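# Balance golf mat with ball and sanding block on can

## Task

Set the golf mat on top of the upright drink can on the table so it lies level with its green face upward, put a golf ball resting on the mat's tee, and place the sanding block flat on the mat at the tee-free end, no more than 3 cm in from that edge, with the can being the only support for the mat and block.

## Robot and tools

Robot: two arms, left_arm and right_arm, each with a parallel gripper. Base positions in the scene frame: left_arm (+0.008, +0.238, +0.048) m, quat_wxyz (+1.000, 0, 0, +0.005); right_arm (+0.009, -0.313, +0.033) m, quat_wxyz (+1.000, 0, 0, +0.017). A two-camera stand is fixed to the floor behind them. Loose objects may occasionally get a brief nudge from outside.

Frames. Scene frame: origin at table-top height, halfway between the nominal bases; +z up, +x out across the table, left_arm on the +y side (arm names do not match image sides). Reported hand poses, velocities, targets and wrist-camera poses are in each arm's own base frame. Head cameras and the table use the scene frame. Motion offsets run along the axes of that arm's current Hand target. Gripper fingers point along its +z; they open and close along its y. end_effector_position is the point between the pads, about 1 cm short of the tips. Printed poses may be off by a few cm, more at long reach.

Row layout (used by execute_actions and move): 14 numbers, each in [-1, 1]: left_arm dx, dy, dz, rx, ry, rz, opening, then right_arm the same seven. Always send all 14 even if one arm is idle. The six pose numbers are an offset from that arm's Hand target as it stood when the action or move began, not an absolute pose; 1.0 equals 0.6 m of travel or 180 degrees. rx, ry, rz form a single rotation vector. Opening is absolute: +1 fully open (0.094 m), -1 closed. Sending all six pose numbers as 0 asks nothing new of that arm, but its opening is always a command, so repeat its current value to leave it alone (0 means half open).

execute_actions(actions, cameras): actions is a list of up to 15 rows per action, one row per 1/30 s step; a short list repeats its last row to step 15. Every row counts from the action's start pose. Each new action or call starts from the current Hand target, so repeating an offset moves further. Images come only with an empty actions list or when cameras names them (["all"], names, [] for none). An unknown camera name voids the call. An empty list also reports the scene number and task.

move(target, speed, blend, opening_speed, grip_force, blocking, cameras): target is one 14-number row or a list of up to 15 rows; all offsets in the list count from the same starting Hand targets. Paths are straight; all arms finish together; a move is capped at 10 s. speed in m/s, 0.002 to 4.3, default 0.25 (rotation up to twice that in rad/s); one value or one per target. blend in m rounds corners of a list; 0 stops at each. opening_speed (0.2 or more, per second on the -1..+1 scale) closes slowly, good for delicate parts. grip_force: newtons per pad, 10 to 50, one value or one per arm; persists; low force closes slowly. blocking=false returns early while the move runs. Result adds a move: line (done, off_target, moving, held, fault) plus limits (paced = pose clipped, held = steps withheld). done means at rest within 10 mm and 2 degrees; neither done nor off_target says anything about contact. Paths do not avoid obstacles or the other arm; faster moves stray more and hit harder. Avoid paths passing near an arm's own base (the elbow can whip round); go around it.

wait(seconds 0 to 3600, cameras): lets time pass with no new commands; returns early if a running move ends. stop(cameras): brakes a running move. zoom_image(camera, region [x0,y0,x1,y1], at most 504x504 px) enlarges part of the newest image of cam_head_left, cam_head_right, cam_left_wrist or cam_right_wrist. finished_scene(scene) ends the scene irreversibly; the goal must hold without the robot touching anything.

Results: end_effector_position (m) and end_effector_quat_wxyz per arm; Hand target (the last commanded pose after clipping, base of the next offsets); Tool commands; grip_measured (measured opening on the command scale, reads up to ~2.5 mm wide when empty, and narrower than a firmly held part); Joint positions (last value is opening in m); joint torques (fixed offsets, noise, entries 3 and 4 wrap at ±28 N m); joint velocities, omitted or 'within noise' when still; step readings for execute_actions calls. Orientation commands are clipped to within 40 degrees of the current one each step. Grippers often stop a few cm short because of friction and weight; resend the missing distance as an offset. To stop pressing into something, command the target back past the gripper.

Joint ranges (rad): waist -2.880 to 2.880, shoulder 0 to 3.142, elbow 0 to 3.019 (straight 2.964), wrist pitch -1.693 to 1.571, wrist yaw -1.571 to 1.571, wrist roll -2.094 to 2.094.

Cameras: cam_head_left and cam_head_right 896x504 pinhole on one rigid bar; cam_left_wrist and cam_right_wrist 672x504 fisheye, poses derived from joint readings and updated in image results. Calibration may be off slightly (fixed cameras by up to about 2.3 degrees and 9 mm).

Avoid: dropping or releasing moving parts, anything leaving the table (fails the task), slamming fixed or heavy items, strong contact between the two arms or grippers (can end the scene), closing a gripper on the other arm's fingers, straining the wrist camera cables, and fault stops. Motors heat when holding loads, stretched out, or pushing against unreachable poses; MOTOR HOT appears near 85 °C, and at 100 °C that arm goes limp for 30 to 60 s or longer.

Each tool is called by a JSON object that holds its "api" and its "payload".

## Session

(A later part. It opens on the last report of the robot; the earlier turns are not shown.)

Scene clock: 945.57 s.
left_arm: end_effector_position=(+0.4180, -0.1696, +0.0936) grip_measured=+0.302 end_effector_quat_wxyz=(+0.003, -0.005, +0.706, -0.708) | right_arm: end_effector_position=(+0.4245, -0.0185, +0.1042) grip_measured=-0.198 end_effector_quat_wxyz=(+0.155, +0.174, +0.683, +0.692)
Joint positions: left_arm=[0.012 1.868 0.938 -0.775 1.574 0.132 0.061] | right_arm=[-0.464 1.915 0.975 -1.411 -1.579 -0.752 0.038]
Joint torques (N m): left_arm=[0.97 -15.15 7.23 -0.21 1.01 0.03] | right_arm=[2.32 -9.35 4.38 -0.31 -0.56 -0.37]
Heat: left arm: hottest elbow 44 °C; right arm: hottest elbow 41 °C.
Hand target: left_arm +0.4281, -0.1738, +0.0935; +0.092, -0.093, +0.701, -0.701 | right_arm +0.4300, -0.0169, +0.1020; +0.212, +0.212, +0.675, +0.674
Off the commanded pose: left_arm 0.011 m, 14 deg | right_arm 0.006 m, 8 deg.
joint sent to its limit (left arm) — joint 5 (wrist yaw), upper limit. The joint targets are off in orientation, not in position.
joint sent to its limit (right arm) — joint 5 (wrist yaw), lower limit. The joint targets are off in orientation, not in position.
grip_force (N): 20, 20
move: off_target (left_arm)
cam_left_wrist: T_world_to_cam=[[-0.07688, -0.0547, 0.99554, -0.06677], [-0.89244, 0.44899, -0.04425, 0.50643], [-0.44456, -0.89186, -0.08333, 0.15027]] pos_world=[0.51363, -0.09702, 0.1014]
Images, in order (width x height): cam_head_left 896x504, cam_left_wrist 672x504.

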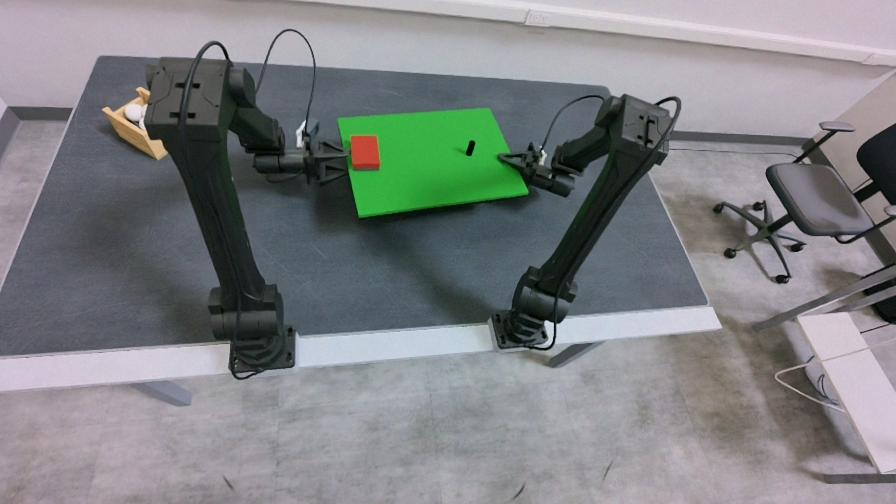

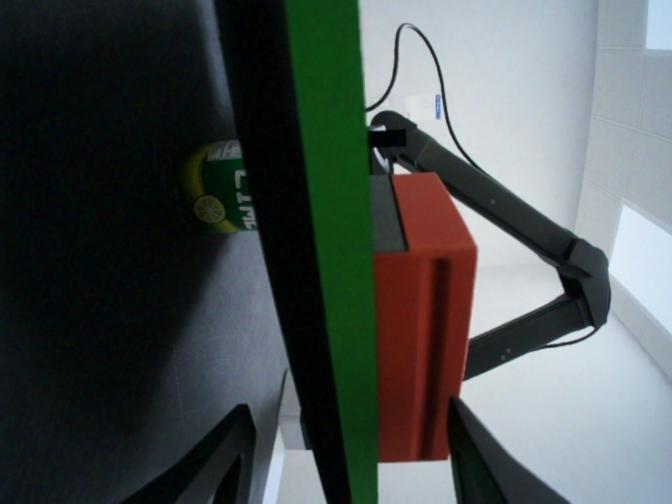

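{"api": "move", "payload": {"target": [0,0,0,0,0,0,-0.75,0,0,0,0,0,0,-0.2], "opening_speed": 0.4, "grip_force": [30,20], "cameras": ["cam_left_wrist","cam_right_wrist"]}}

Scene clock: 951.00 s.
left_arm: end_effector_position=(+0.4180, -0.1696, +0.0936) grip_measured=-0.686 end_effector_quat_wxyz=(+0.002, -0.007, +0.706, -0.708) | right_arm: end_effector_position=(+0.4245, -0.0185, +0.1042) grip_measured=-0.198 end_effector_quat_wxyz=(+0.155, +0.174, +0.683, +0.692)
Joint positions: left_arm=[0.012 1.868 0.938 -0.775 1.574 0.128 0.015] | right_arm=[-0.464 1.915 0.975 -1.411 -1.579 -0.752 0.038]
Joint torques (N m): left_arm=[1.03 -15.15 7.2 -0.06 1.01 0.02] | right_arm=[1.38 -9.64 4.31 -0.44 -0.57 -0.39]
Heat: left arm: hottest elbow 44 °C; right arm: hottest elbow 41 °C.
Hand target: left_arm +0.4281, -0.1738, +0.0935; +0.092, -0.093, +0.701, -0.701 | right_arm +0.4300, -0.0169, +0.1020; +0.212, +0.212, +0.675, +0.674
Off the commanded pose: left_arm 0.011 m, 14 deg | right_arm 0.006 m, 8 deg.
joint sent to its limit (left arm) — joint 5 (wrist yaw), upper limit. The joint targets are off in orientation, not in position.
joint sent to its limit (right arm) — joint 5 (wrist yaw), lower limit. The joint targets are off in orientation, not in position.
grip_force (N): 30, 20
move: done
cam_left_wrist: T_world_to_cam=[[-0.07272, -0.05462, 0.99586, -0.06852], [-0.89263, 0.44896, -0.04056, 0.50623], [-0.44489, -0.89188, -0.0814, 0.15025]] pos_world=[0.51374, -0.09702, 0.101]
cam_right_wrist: T_world_to_cam=[[-0.07726, 0.09062, -0.99289, 0.13999], [-0.99567, 0.04469, 0.08155, 0.47265], [0.05176, 0.99488, 0.08677, 0.09929]] pos_world=[0.47628, -0.13259, 0.09184]

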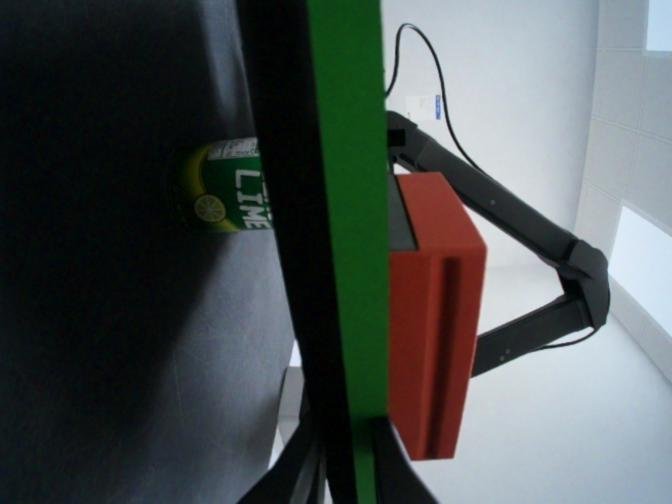

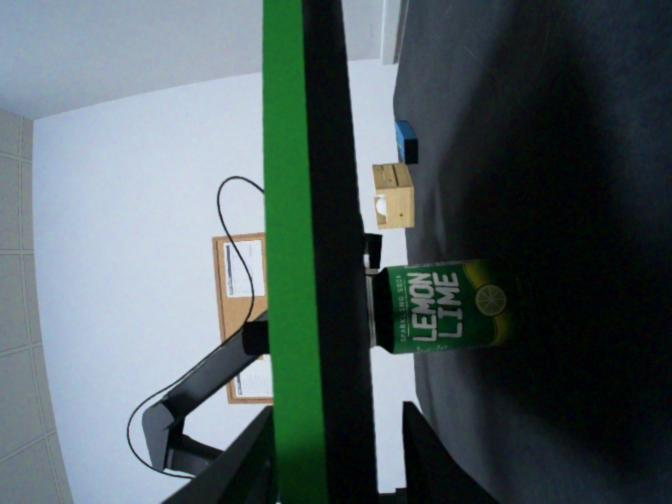

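{"api": "move", "payload": {"target": [0,-0.05,0,0,0,0,-0.75,0,0.058,0,0,0,0,-0.2], "speed": 0.04, "cameras": ["cam_left_wrist","cam_right_wrist"]}}

Scene clock: 956.37 s.
left_arm: end_effector_position=(+0.4180, -0.1696, +0.1018) grip_measured=-0.697 end_effector_quat_wxyz=(-0.026, -0.033, +0.709, -0.703) | right_arm: end_effector_position=(+0.4229, -0.0177, +0.1154) grip_measured=-0.198 end_effector_quat_wxyz=(+0.149, +0.177, +0.684, +0.692)
Joint positions: left_arm=[0.012 1.842 0.938 -0.783 1.562 0.033 0.014] | right_arm=[-0.464 1.888 0.975 -1.445 -1.574 -0.746 0.038]
Joint torques (N m): left_arm=[0.5 -19.55 6.75 0.7 1.58 0.15] | right_arm=[2.84 -13.04 4.52 -1.65 -0.79 -0.16]
Heat: left arm: hottest elbow 44 °C; right arm: hottest elbow 41 °C.
Hand target: left_arm +0.4281, -0.1738, +0.1235; +0.092, -0.093, +0.701, -0.701 | right_arm +0.4300, -0.0169, +0.1368; +0.212, +0.213, +0.675, +0.674
Off the commanded pose: left_arm 0.024 m, 15 deg | right_arm 0.023 m, 9 deg.
joint sent to its limit (left arm) — joint 5 (wrist yaw), upper limit. The joint targets are off in orientation, not in position.
joint sent to its limit (right arm) — joint 5 (wrist yaw), lower limit. The joint targets are off in orientation, not in position.
grip_force (N): 30, 20
move: off_target (left_arm, right_arm)
cam_left_wrist: T_world_to_cam=[[0.00348, -0.06616, 0.9978, -0.11077], [-0.89231, 0.45021, 0.03296, 0.49916], [-0.4514, -0.89047, -0.05747, 0.15142]] pos_world=[0.51415, -0.09722, 0.10277]
cam_right_wrist: T_world_to_cam=[[-0.09066, 0.09304, -0.99153, 0.15644], [-0.99465, 0.04099, 0.0948, 0.46809], [0.04946, 0.99482, 0.08882, 0.09835]] pos_world=[0.4749, -0.13158, 0.102]

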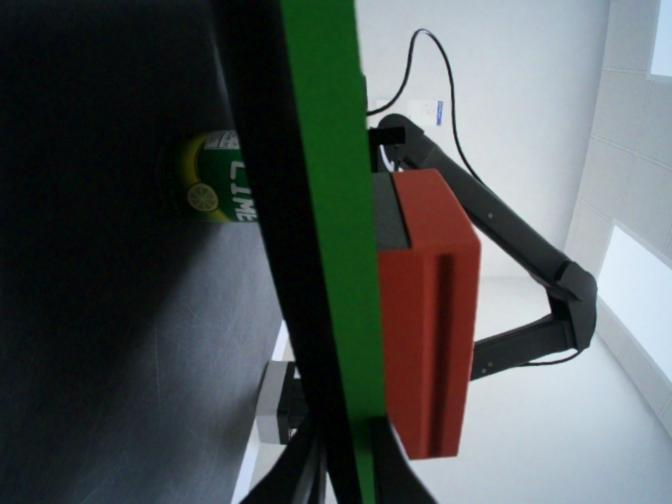

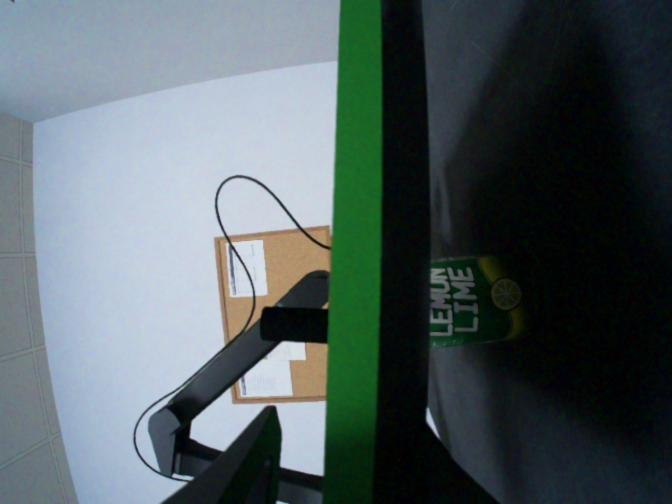

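{"api": "move", "payload": {"target": [0,-0.02,0,0,0,0,-0.75,0,0.012,0,0,0,0,-0.2], "speed": 0.04, "cameras": ["cam_left_wrist","cam_right_wrist"]}}

{"api": "zoom_image", "payload": {"camera": "cam_right_wrist", "region": [220, 160, 560, 464]}}

{"api": "zoom_image", "payload": {"camera": "cam_left_wrist", "region": [120, 60, 460, 364]}}

Scene clock: 961.63 s.
left_arm: end_effector_position=(+0.4276, -0.1696, +0.1187) grip_measured=-0.697 end_effector_quat_wxyz=(-0.017, -0.030, +0.721, -0.692) | right_arm: end_effector_position=(+0.4230, -0.0177, +0.1224) grip_measured=-0.198 end_effector_quat_wxyz=(+0.148, +0.179, +0.683, +0.692)
Joint positions: left_arm=[0.011 1.775 0.92 -0.593 1.529 -0.19 0.014] | right_arm=[-0.464 1.868 0.975 -1.445 -1.574 -0.721 0.038]
Joint torques (N m): left_arm=[0.79 -19.37 5.57 1.28 1.56 0.18] | right_arm=[2.26 -13.27 4.97 -1.68 -0.8 -0.15]
Heat: left arm: hottest elbow 43 °C; right arm: hottest elbow 41 °C.
Hand target: left_arm +0.4280, -0.1739, +0.1356; +0.092, -0.093, +0.701, -0.701 | right_arm +0.4300, -0.0169, +0.1439; +0.212, +0.213, +0.675, +0.674
Off the commanded pose: left_arm 0.017 m, 15 deg | right_arm 0.023 m, 9 deg.
joint sent to its limit (right arm) — joint 5 (wrist yaw), lower limit. The joint targets are off in orientation, not in position.
grip_force (N): 30, 20
move: off_target (left_arm, right_arm)
cam_left_wrist: T_world_to_cam=[[-0.01258, -0.09883, 0.99503, -0.1259], [-0.89508, 0.44469, 0.03285, 0.5074], [-0.44573, -0.89021, -0.09405, 0.15856]] pos_world=[0.52325, -0.09692, 0.12352]
cam_right_wrist: T_world_to_cam=[[-0.09537, 0.09472, -0.99093, 0.16536], [-0.99422, 0.04017, 0.09952, 0.46674], [0.04923, 0.99469, 0.09034, 0.09769]] pos_world=[0.47501, -0.13158, 0.10859]

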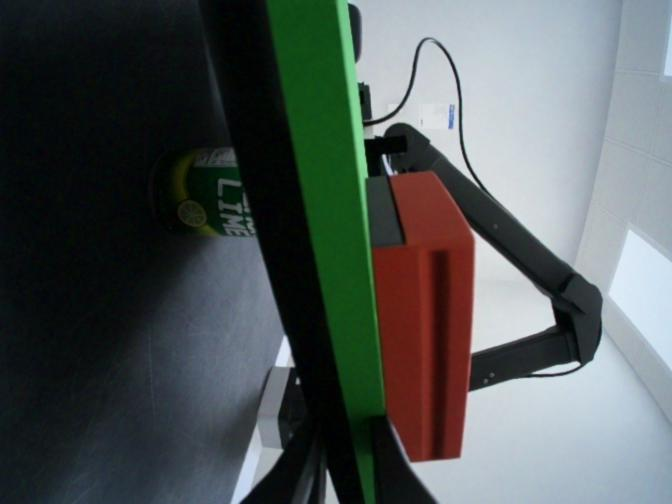

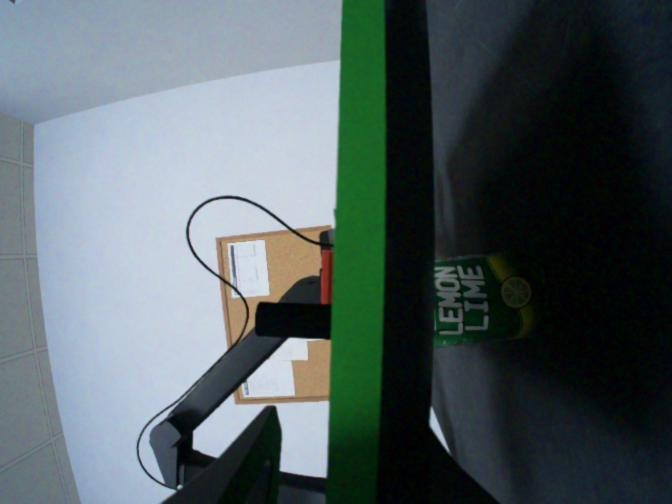

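Scaled by 1.482 from the camera's image (finer frame: 960x720).

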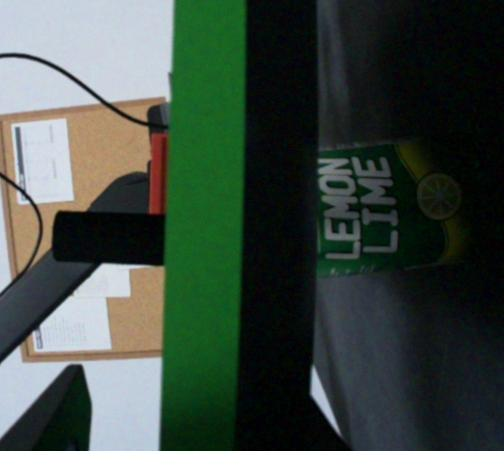

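Scaled by 1.482 from the camera's image (finer frame: 960x720).

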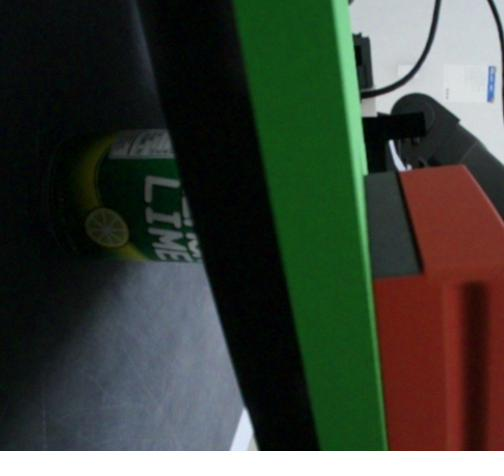

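{"api": "move", "payload": {"target": [0.013,0,0.0483,0,0,0,-0.75,-0.0239,0,-0.0341,0,0,0,-0.2], "speed": 0.03, "cameras": ["cam_left_wrist","cam_right_wrist","cam_head_left"]}}

Scene clock: 969.17 s.
left_arm: end_effector_position=(+0.4316, -0.1935, +0.1307) grip_measured=-0.707 end_effector_quat_wxyz=(+0.087, -0.114, +0.703, -0.696) | right_arm: end_effector_position=(+0.4216, -0.0395, +0.1227) grip_measured=-0.198 end_effector_quat_wxyz=(+0.162, +0.200, +0.678, +0.689)
Joint positions: left_arm=[-0.068 1.765 0.592 1.129 1.217 -1.566 0.014] | right_arm=[-0.516 1.867 0.975 -1.445 -1.574 -0.712 0.038]
Joint torques (N m): left_arm=[-0.32 -13.68 4.6 3.29 0.06 0.06] | right_arm=[2.55 -13.22 5.26 -1.35 -0.74 -0.2]
Heat: left arm: hottest elbow 43 °C; right arm: hottest elbow 41 °C.
Hand target: left_arm +0.4281, -0.2039, +0.1356; +0.092, -0.093, +0.701, -0.701 | right_arm +0.4300, -0.0418, +0.1440; +0.212, +0.213, +0.675, +0.674
Off the commanded pose: left_arm 0.012 m, 3 deg | right_arm 0.023 m, 6 deg.
joint sent to its limit (right arm) — joint 5 (wrist yaw), lower limit. The joint targets are off in orientation, not in position.
grip_force (N): 30, 20
move: off_target (left_arm, right_arm)
cam_left_wrist: T_world_to_cam=[[-0.02236, -0.08214, 0.99637, -0.13293], [-0.9814, 0.19187, -0.00621, 0.51465], [-0.19066, -0.97798, -0.08491, 0.01201]] pos_world=[0.5044, -0.09792, 0.13667]
cam_right_wrist: T_world_to_cam=[[-0.09784, 0.10381, -0.98977, 0.16876], [-0.99006, 0.09082, 0.1074, 0.46541], [0.10104, 0.99044, 0.09389, 0.09691]] pos_world=[0.4675, -0.15578, 0.10795]
Images, in order (width x height): cam_head_left 896x504, cam_left_wrist 672x504, cam_right_wrist 672x504.

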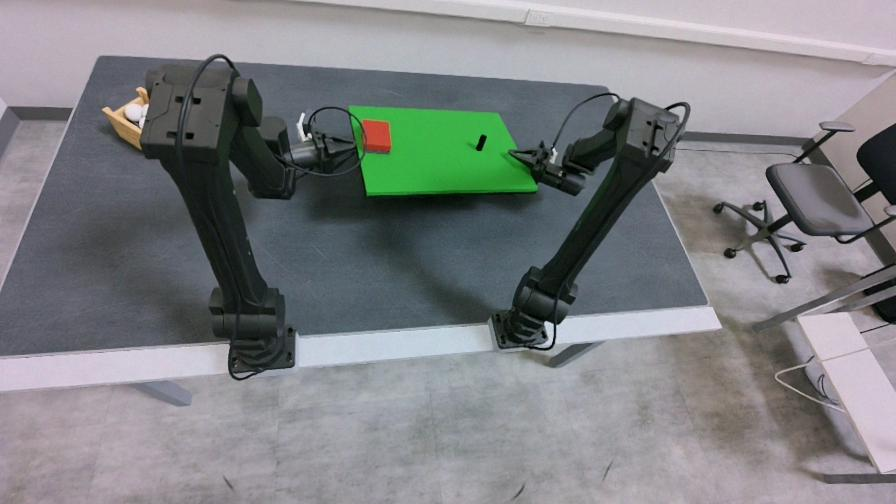

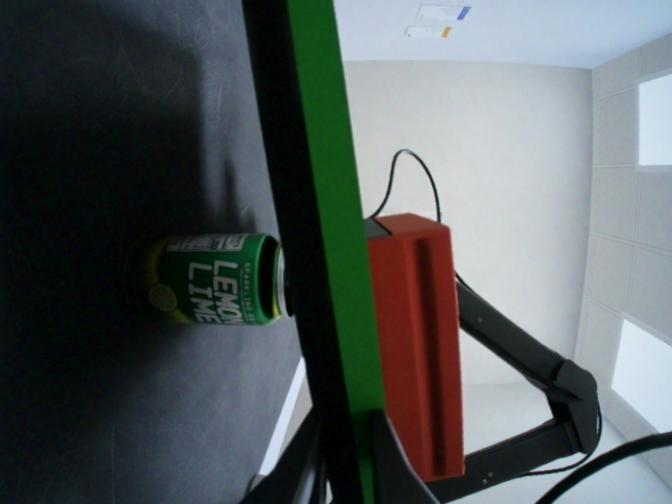

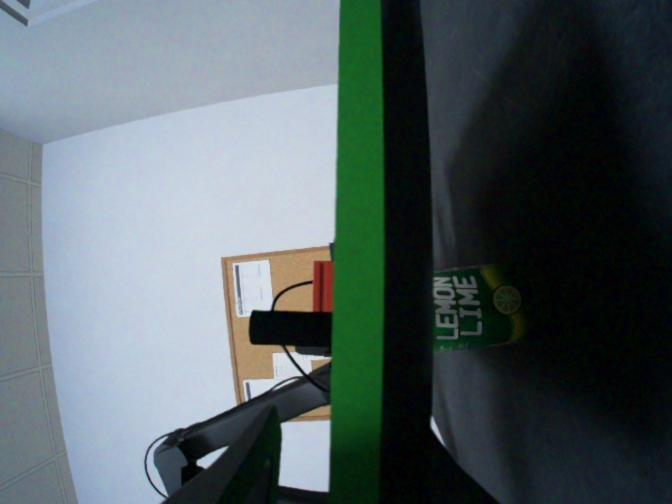

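{"api": "move", "payload": {"target": [0.006,0,0.0225,0,0,0,-0.75,0,0,0,0,0,0,-0.2], "speed": 0.03, "cameras": ["cam_left_wrist","cam_right_wrist","cam_head_left"]}}

Scene clock: 975.93 s.
left_arm: end_effector_position=(+0.4343, -0.2002, +0.1301) grip_measured=-0.708 end_effector_quat_wxyz=(+0.094, -0.121, +0.703, -0.695) | right_arm: end_effector_position=(+0.4210, -0.0453, +0.1227) grip_measured=-0.198 end_effector_quat_wxyz=(+0.167, +0.204, +0.676, +0.688)
Joint positions: left_arm=[-0.088 1.767 0.592 1.132 1.177 -1.568 0.014] | right_arm=[-0.529 1.867 0.975 -1.445 -1.574 -0.711 0.038]
Joint torques (N m): left_arm=[-1.32 -13.68 4.83 3.47 0.3 0.07] | right_arm=[3.08 -12.16 5.3 -1.21 -0.78 -0.18]
Heat: left arm: hottest elbow 43 °C; right arm: hottest elbow 41 °C.
Hand target: left_arm +0.4281, -0.2179, +0.1356; +0.092, -0.093, +0.701, -0.701 | right_arm +0.4300, -0.0419, +0.1440; +0.212, +0.213, +0.675, +0.674
Off the commanded pose: left_arm 0.019 m, 3 deg | right_arm 0.023 m, 5 deg.
joint sent to its limit (right arm) — joint 5 (wrist yaw), lower limit. The joint targets are off in orientation, not in position.
grip_force (N): 30, 20
move: off_target (left_arm)
cam_left_wrist: T_world_to_cam=[[-0.01945, -0.08339, 0.99633, -0.13434], [-0.98503, 0.17233, -0.00481, 0.51611], [-0.17129, -0.9815, -0.08549, -0.00312]] pos_world=[0.50523, -0.10321, 0.13606]
cam_right_wrist: T_world_to_cam=[[-0.0968, 0.10528, -0.98972, 0.16896], [-0.98867, 0.10444, 0.1078, 0.46538], [0.11472, 0.98894, 0.09398, 0.09688]] pos_world=[0.46535, -0.1622, 0.10795]
Images, in order (width x height): cam_head_left 896x504, cam_left_wrist 672x504, cam_right_wrist 672x504.

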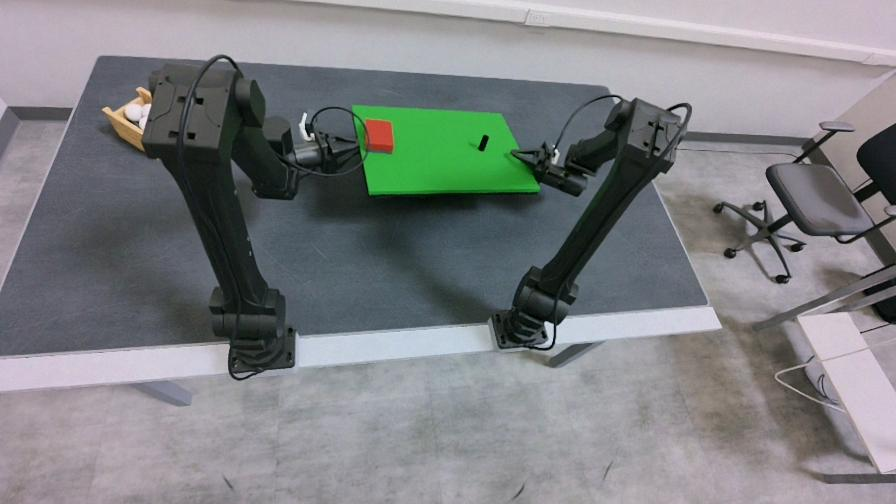

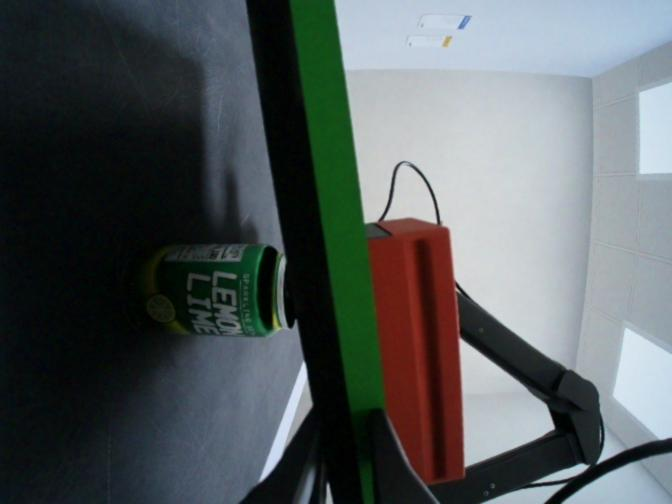

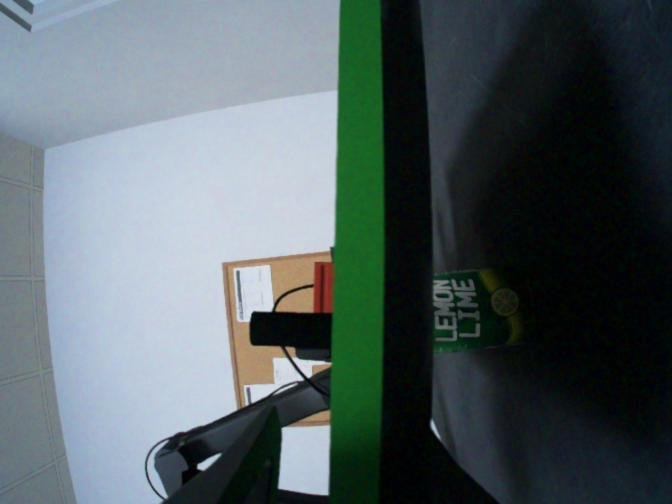

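{"api": "move", "payload": {"target": [-0.0063,0.0858,-0.0233,0,0,0,-0.75,-0.0029,-0.0633,-0.0041,0,0,0,-0.2], "speed": 0.03, "cameras": ["cam_left_wrist","cam_right_wrist","cam_head_left"]}}

Scene clock: 980.90 s.
left_arm: end_effector_position=(+0.4270, -0.2001, +0.0911) grip_measured=-0.708 end_effector_quat_wxyz=(+0.098, -0.096, +0.701, -0.700) | right_arm: end_effector_position=(+0.4238, -0.0485, +0.1090) grip_measured=-0.198 end_effector_quat_wxyz=(+0.180, +0.197, +0.677, +0.686)
Joint positions: left_arm=[-0.084 1.922 0.592 1.327 1.211 -1.566 0.014] | right_arm=[-0.533 1.899 0.975 -1.387 -1.58 -0.713 0.038]
Joint torques (N m): left_arm=[0.79 -12.63 4.12 2.32 0.32 0.06] | right_arm=[2.9 -8.64 4.46 -0.46 -0.5 -0.41]
Heat: left arm: hottest elbow 43 °C; right arm: hottest elbow 41 °C.
Hand target: left_arm +0.4281, -0.2034, +0.0841; +0.092, -0.093, +0.701, -0.701 | right_arm +0.4300, -0.0449, +0.1060; +0.212, +0.212, +0.675, +0.674
Off the commanded pose: left_arm 0.008 m, 1 deg | right_arm 0.008 m, 4 deg.
joint sent to its limit (right arm) — joint 5 (wrist yaw), lower limit. The joint targets are off in orientation, not in position.
grip_force (N): 30, 20
move: off_target (right_arm)
cam_left_wrist: T_world_to_cam=[[-0.0637, -0.0786, 0.99487, -0.07557], [-0.9783, 0.20187, -0.04669, 0.51551], [-0.19716, -0.97625, -0.08975, 0.0049]] pos_world=[0.50048, -0.10522, 0.0997]
cam_right_wrist: T_world_to_cam=[[-0.069, 0.09587, -0.993, 0.14422], [-0.99033, 0.11347, 0.07977, 0.47409], [0.12032, 0.98891, 0.08711, 0.09939]] pos_world=[0.4675, -0.16591, 0.09674]
Images, in order (width x height): cam_head_left 896x504, cam_left_wrist 672x504, cam_right_wrist 672x504.

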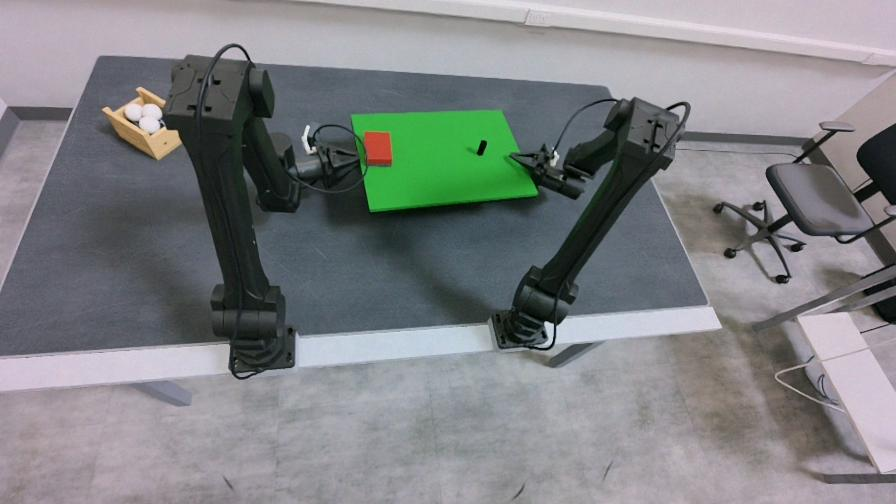

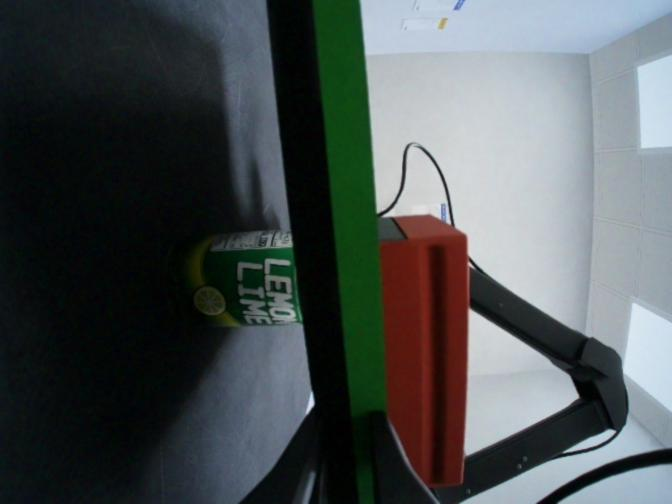

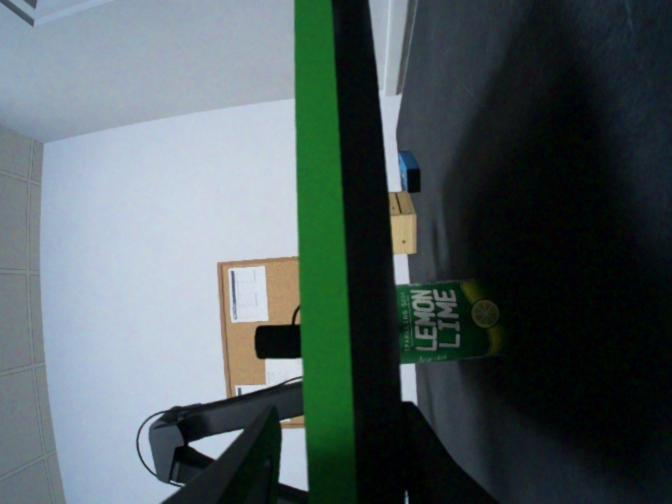

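{"api": "move", "payload": {"target": [0,0,0,0,0,0,0.3,0,0,0,0,0,0,-0.2], "opening_speed": 0.3, "cameras": ["cam_left_wrist","cam_right_wrist"]}}

{"api": "zoom_image", "payload": {"camera": "cam_right_wrist", "region": [220, 200, 500, 464]}}

Scene clock: 986.33 s.
left_arm: end_effector_position=(+0.4261, -0.2002, +0.0892) grip_measured=+0.297 end_effector_quat_wxyz=(+0.095, -0.096, +0.701, -0.700) | right_arm: end_effector_position=(+0.4238, -0.0485, +0.1082) grip_measured=-0.198 end_effector_quat_wxyz=(+0.180, +0.197, +0.676, +0.687)
Joint positions: left_arm=[-0.084 1.928 0.592 1.33 1.215 -1.566 0.061] | right_arm=[-0.533 1.901 0.975 -1.387 -1.581 -0.716 0.038]
Joint torques (N m): left_arm=[1.14 -13.04 4.04 2.33 0.14 0.02] | right_arm=[2.49 -9.64 4.72 -0.62 -0.53 -0.37]
Heat: left arm: hottest elbow 42 °C; right arm: hottest elbow 41 °C.
Hand target: left_arm +0.4281, -0.2034, +0.0842; +0.092, -0.093, +0.701, -0.701 | right_arm +0.4301, -0.0449, +0.1060; +0.212, +0.213, +0.675, +0.674
Off the commanded pose: left_arm 0.006 m, 1 deg | right_arm 0.008 m, 4 deg.
joint sent to its limit (right arm) — joint 5 (wrist yaw), lower limit. The joint targets are off in orientation, not in position.
grip_force (N): 30, 20
move: done
cam_left_wrist: T_world_to_cam=[[-0.06143, -0.07854, 0.99502, -0.07479], [-0.97757, 0.20595, -0.0441, 0.51482], [-0.20146, -0.9754, -0.08943, 0.00643]] pos_world=[0.49997, -0.10563, 0.09769]
cam_right_wrist: T_world_to_cam=[[-0.06884, 0.09616, -0.99298, 0.1434], [-0.99032, 0.11366, 0.07966, 0.47419], [0.12052, 0.98886, 0.08741, 0.09933]] pos_world=[0.4675, -0.16591, 0.09594]

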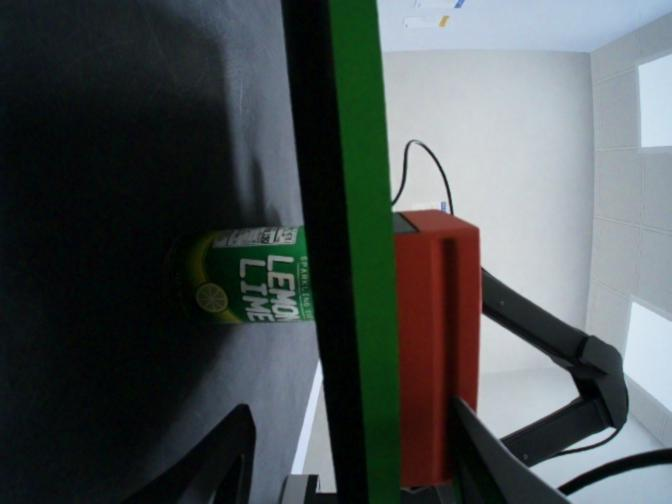

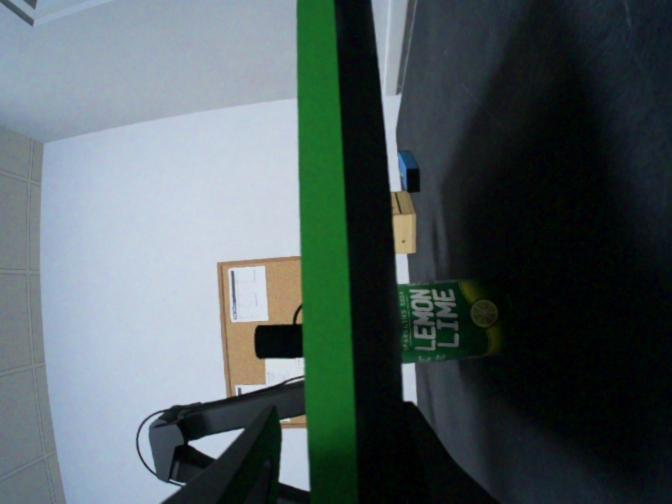

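Scaled by 1.800 from the camera's image (finer frame: 960x720).

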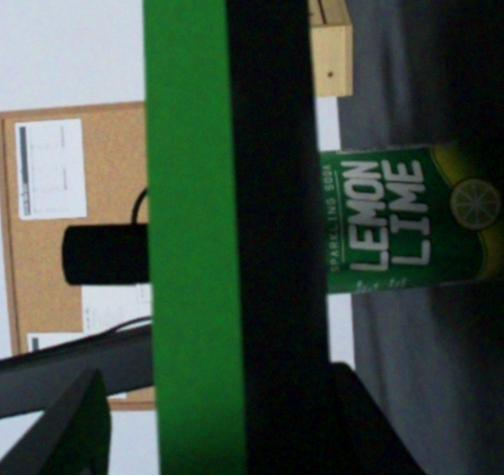

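{"api": "move", "payload": {"target": [0,0,0,0,0,0,0.3,0,0,0,0,0,0,0.1], "opening_speed": 0.2, "cameras": ["cam_left_wrist","cam_right_wrist"]}}

{"api": "zoom_image", "payload": {"camera": "cam_right_wrist", "region": [220, 200, 500, 464]}}

Scene clock: 990.13 s.
left_arm: end_effector_position=(+0.4261, -0.2002, +0.0892) grip_measured=+0.298 end_effector_quat_wxyz=(+0.095, -0.096, +0.701, -0.700) | right_arm: end_effector_position=(+0.4238, -0.0485, +0.1082) grip_measured=+0.097 end_effector_quat_wxyz=(+0.180, +0.197, +0.676, +0.687)
Joint positions: left_arm=[-0.084 1.928 0.592 1.33 1.215 -1.566 0.061] | right_arm=[-0.533 1.901 0.975 -1.387 -1.581 -0.716 0.052]
Joint torques (N m): left_arm=[1.38 -12.63 4.05 2.33 0.15 0.03] | right_arm=[2.26 -8.7 4.71 -0.38 -0.48 -0.38]
Heat: left arm: hottest elbow 42 °C; right arm: hottest elbow 41 °C.
Hand target: left_arm +0.4281, -0.2034, +0.0842; +0.092, -0.093, +0.701, -0.701 | right_arm +0.4301, -0.0449, +0.1060; +0.212, +0.213, +0.675, +0.674
Off the commanded pose: left_arm 0.006 m, 1 deg | right_arm 0.008 m, 4 deg.
joint sent to its limit (right arm) — joint 5 (wrist yaw), lower limit. The joint targets are off in orientation, not in position.
grip_force (N): 30, 20
move: done
cam_left_wrist: T_world_to_cam=[[-0.06143, -0.07854, 0.99502, -0.07479], [-0.97757, 0.20595, -0.0441, 0.51482], [-0.20146, -0.9754, -0.08943, 0.00643]] pos_world=[0.49997, -0.10563, 0.09769]
cam_right_wrist: T_world_to_cam=[[-0.06884, 0.09616, -0.99298, 0.1434], [-0.99032, 0.11366, 0.07966, 0.47419], [0.12052, 0.98886, 0.08741, 0.09933]] pos_world=[0.4675, -0.16591, 0.09594]

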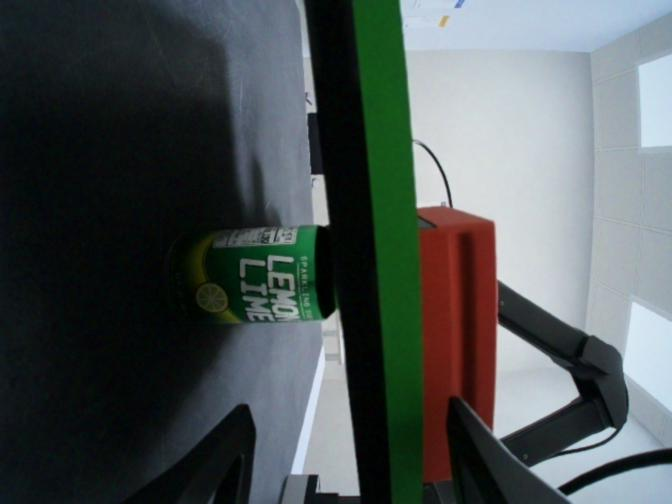

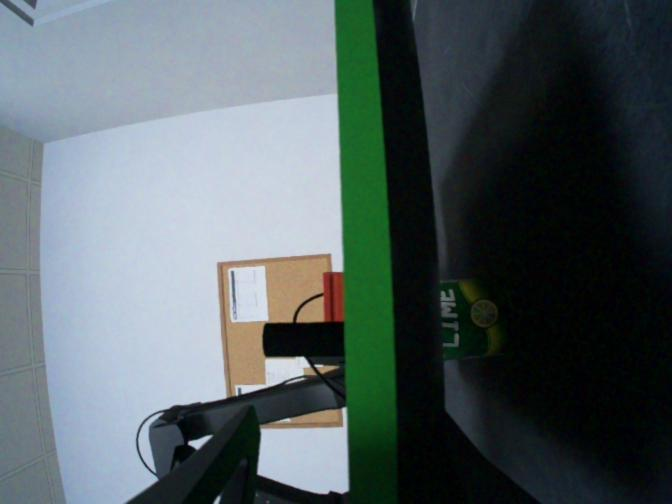

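Scaled by 1.800 from the camera's image (finer frame: 960x720).

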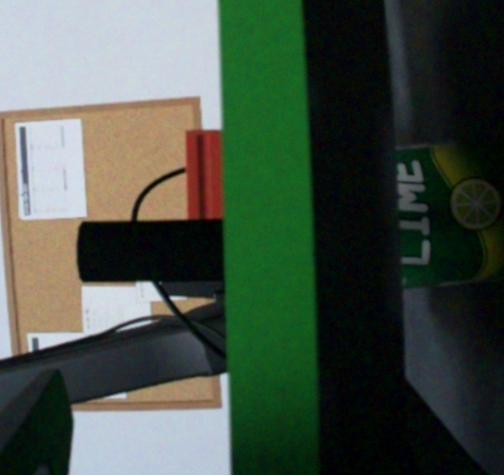

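{"api": "move", "payload": {"target": [[0,0,0,0,0,0,0.3,0,0.05,0,0,0,0,-0.2],[0,0,0,0,0,0,-0.75,0,0.05,0,0,0,0,-0.2]], "speed": 0.03, "opening_speed": 0.4, "cameras": ["cam_left_wrist","cam_right_wrist"]}}

Scene clock: 1007.70 s.
left_arm: end_effector_position=(+0.4259, -0.2002, +0.0879) grip_measured=-0.665 end_effector_quat_wxyz=(+0.094, -0.097, +0.702, -0.700) | right_arm: end_effector_position=(+0.4222, -0.0475, +0.1200) grip_measured=-0.198 end_effector_quat_wxyz=(+0.174, +0.202, +0.675, +0.688)
Joint positions: left_arm=[-0.084 1.931 0.592 1.33 1.215 -1.566 0.016] | right_arm=[-0.533 1.875 0.975 -1.43 -1.58 -0.716 0.038]
Joint torques (N m): left_arm=[1.08 -12.98 4.07 2.35 0.13 0.05] | right_arm=[2.37 -11.52 5.31 -1.54 -0.57 -0.27]
Heat: left arm: hottest elbow 41 °C; right arm: hottest elbow 41 °C.
Hand target: left_arm +0.4281, -0.2034, +0.0841; +0.092, -0.093, +0.701, -0.701 | right_arm +0.4301, -0.0449, +0.1361; +0.212, +0.213, +0.675, +0.674
Off the commanded pose: left_arm 0.005 m, 1 deg | right_arm 0.018 m, 5 deg.
joint sent to its limit (right arm) — joint 5 (wrist yaw), lower limit. The joint targets are off in orientation, not in position.
grip_force (N): 30, 20
move: off_target (right_arm)
cam_left_wrist: T_world_to_cam=[[-0.05842, -0.07872, 0.99518, -0.07484], [-0.97769, 0.206, -0.0411, 0.51443], [-0.20177, -0.97538, -0.089, 0.00639]] pos_world=[0.49987, -0.10563, 0.09619]
cam_right_wrist: T_world_to_cam=[[-0.083, 0.10413, -0.99109, 0.16095], [-0.9891, 0.11276, 0.09468, 0.46917], [0.12162, 0.98815, 0.09363, 0.09629]] pos_world=[0.46571, -0.16481, 0.10608]

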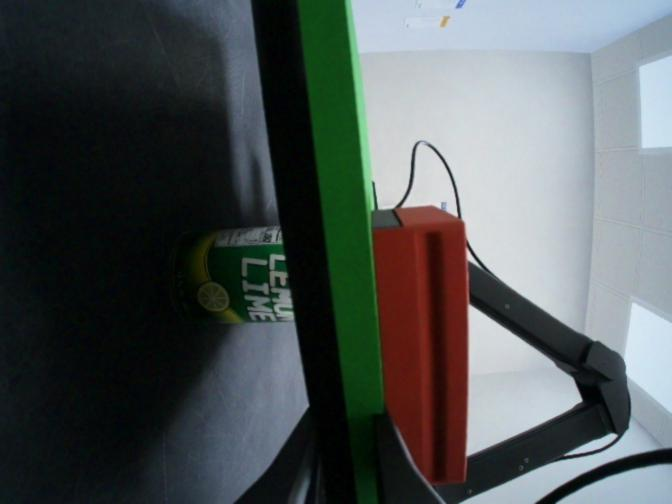

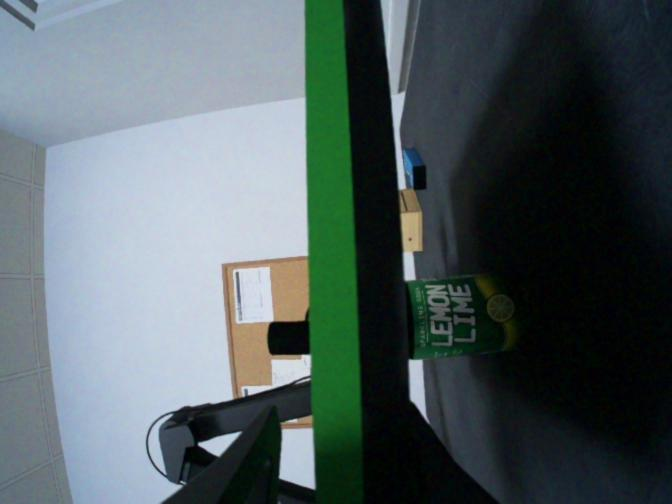

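{"api": "move", "payload": {"target": [0,-0.07,0,0,0,0,-0.75,0,0.02,0,0,0,0,-0.2], "speed": 0.04, "cameras": ["cam_left_wrist","cam_right_wrist"]}}

Scene clock: 1010.80 s.
left_arm: end_effector_position=(+0.4284, -0.2004, +0.1097) grip_measured=-0.674 end_effector_quat_wxyz=(+0.078, -0.113, +0.703, -0.698) | right_arm: end_effector_position=(+0.4214, -0.0471, +0.1263) grip_measured=-0.198 end_effector_quat_wxyz=(+0.173, +0.201, +0.677, +0.687)
Joint positions: left_arm=[-0.084 1.84 0.592 1.208 1.215 -1.581 0.015] | right_arm=[-0.533 1.857 0.975 -1.436 -1.575 -0.705 0.038]
Joint torques (N m): left_arm=[0.91 -17.79 4.07 1.88 0.17 0.14] | right_arm=[2.73 -12.81 5.3 -1.37 -0.7 -0.11]
Heat: left arm: hottest elbow 41 °C; right arm: hottest elbow 41 °C.
Hand target: left_arm +0.4282, -0.2034, +0.1261; +0.092, -0.093, +0.701, -0.701 | right_arm +0.4301, -0.0449, +0.1480; +0.212, +0.212, +0.675, +0.674
Off the commanded pose: left_arm 0.017 m, 3 deg | right_arm 0.024 m, 5 deg.
joint sent to its limit (right arm) — joint 5 (wrist yaw), lower limit. The joint targets are off in orientation, not in position.
grip_force (N): 30, 20
move: off_target (left_arm, right_arm)
cam_left_wrist: T_world_to_cam=[[-0.01267, -0.07737, 0.99692, -0.11593], [-0.97858, 0.20582, 0.00354, 0.51319], [-0.20546, -0.97553, -0.07832, 0.00899]] pos_world=[0.50258, -0.10583, 0.11447]
cam_right_wrist: T_world_to_cam=[[-0.0845, 0.0997, -0.99142, 0.16754], [-0.98945, 0.10915, 0.09531, 0.4677], [0.11772, 0.98901, 0.08942, 0.09763]] pos_world=[0.46542, -0.16431, 0.1128]

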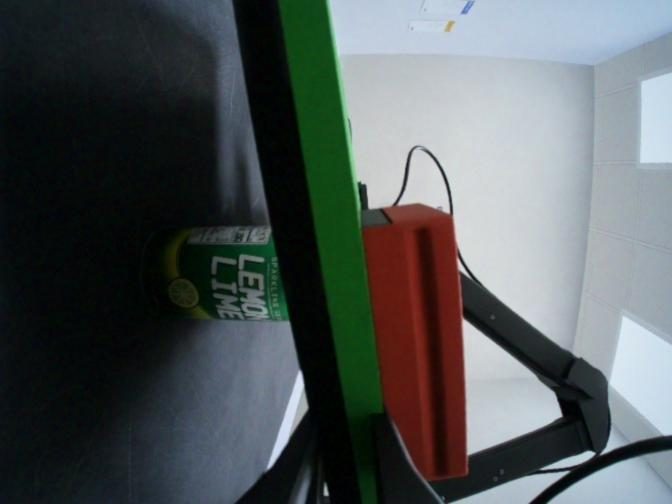

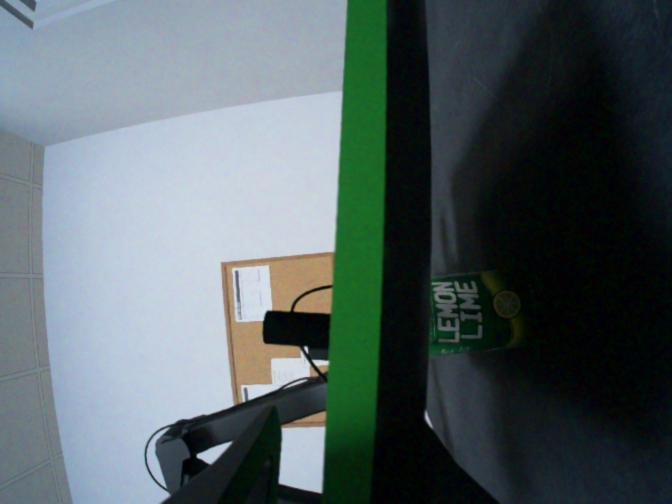

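{"api": "move", "payload": {"target": [-0.0153,0,-0.057,0,0,0,-0.75,0.023,0,0.0328,0,0,0,-0.2], "speed": 0.03, "cameras": ["cam_left_wrist","cam_right_wrist","cam_head_left"]}}

Scene clock: 1014.23 s.
left_arm: end_effector_position=(+0.4276, -0.1715, +0.1106) grip_measured=-0.676 end_effector_quat_wxyz=(+0.074, -0.108, +0.702, -0.700) | right_arm: end_effector_position=(+0.4233, -0.0220, +0.1271) grip_measured=-0.198 end_effector_quat_wxyz=(+0.152, +0.181, +0.683, +0.691)
Joint positions: left_arm=[-0.007 1.839 0.592 1.208 1.305 -1.581 0.015] | right_arm=[-0.474 1.854 0.975 -1.436 -1.574 -0.701 0.038]
Joint torques (N m): left_arm=[1.96 -17.73 3.6 1.88 0.26 0.17] | right_arm=[2.37 -12.63 5.07 -1.33 -0.72 -0.17]
Heat: left arm: hottest elbow 41 °C; right arm: hottest elbow 41 °C.
Hand target: left_arm +0.4281, -0.1680, +0.1261; +0.092, -0.093, +0.701, -0.701 | right_arm +0.4300, -0.0209, +0.1479; +0.212, +0.213, +0.675, +0.674
Off the commanded pose: left_arm 0.016 m, 3 deg | right_arm 0.022 m, 8 deg.
joint sent to its limit (right arm) — joint 5 (wrist yaw), lower limit. The joint targets are off in orientation, not in position.
grip_force (N): 30, 20
move: off_target (left_arm, right_arm)
cam_left_wrist: T_world_to_cam=[[-0.01422, -0.07361, 0.99719, -0.11333], [-0.97586, 0.2184, 0.00221, 0.50768], [-0.21794, -0.97308, -0.07494, 0.04243]] pos_world=[0.50306, -0.07793, 0.11507]
cam_right_wrist: T_world_to_cam=[[-0.09171, 0.09431, -0.99131, 0.16887], [-0.99407, 0.04976, 0.0967, 0.46727], [0.05845, 0.9943, 0.08919, 0.09778]] pos_world=[0.47427, -0.1364, 0.1135]
Images, in order (width x height): cam_head_left 896x504, cam_left_wrist 672x504, cam_right_wrist 672x504.

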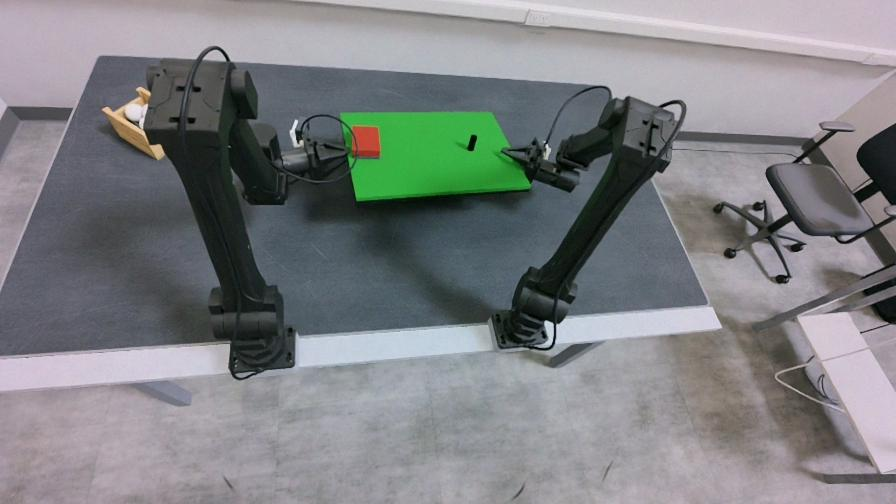

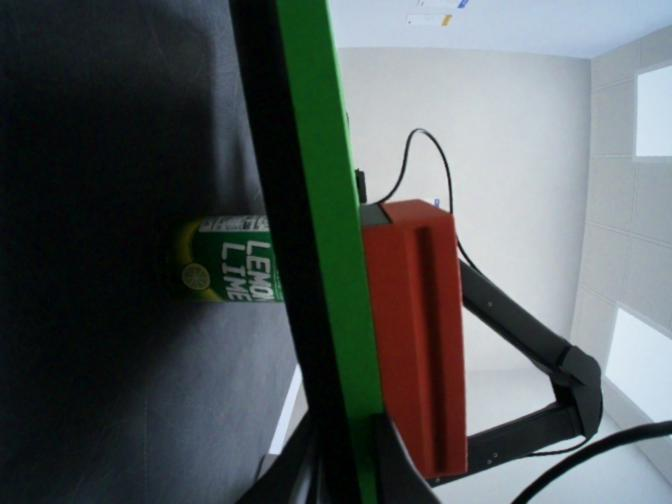

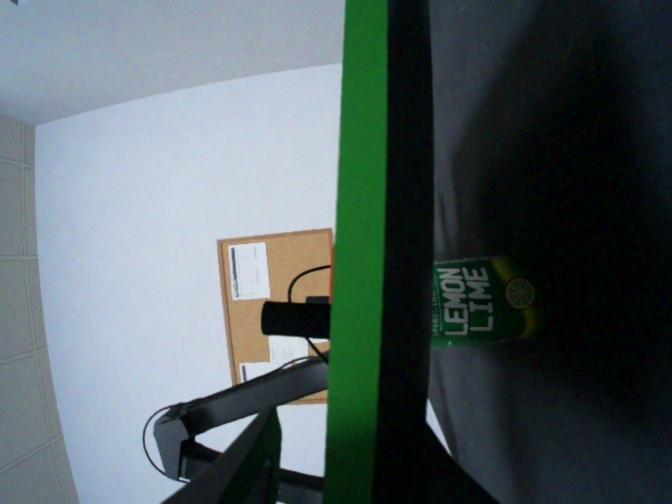

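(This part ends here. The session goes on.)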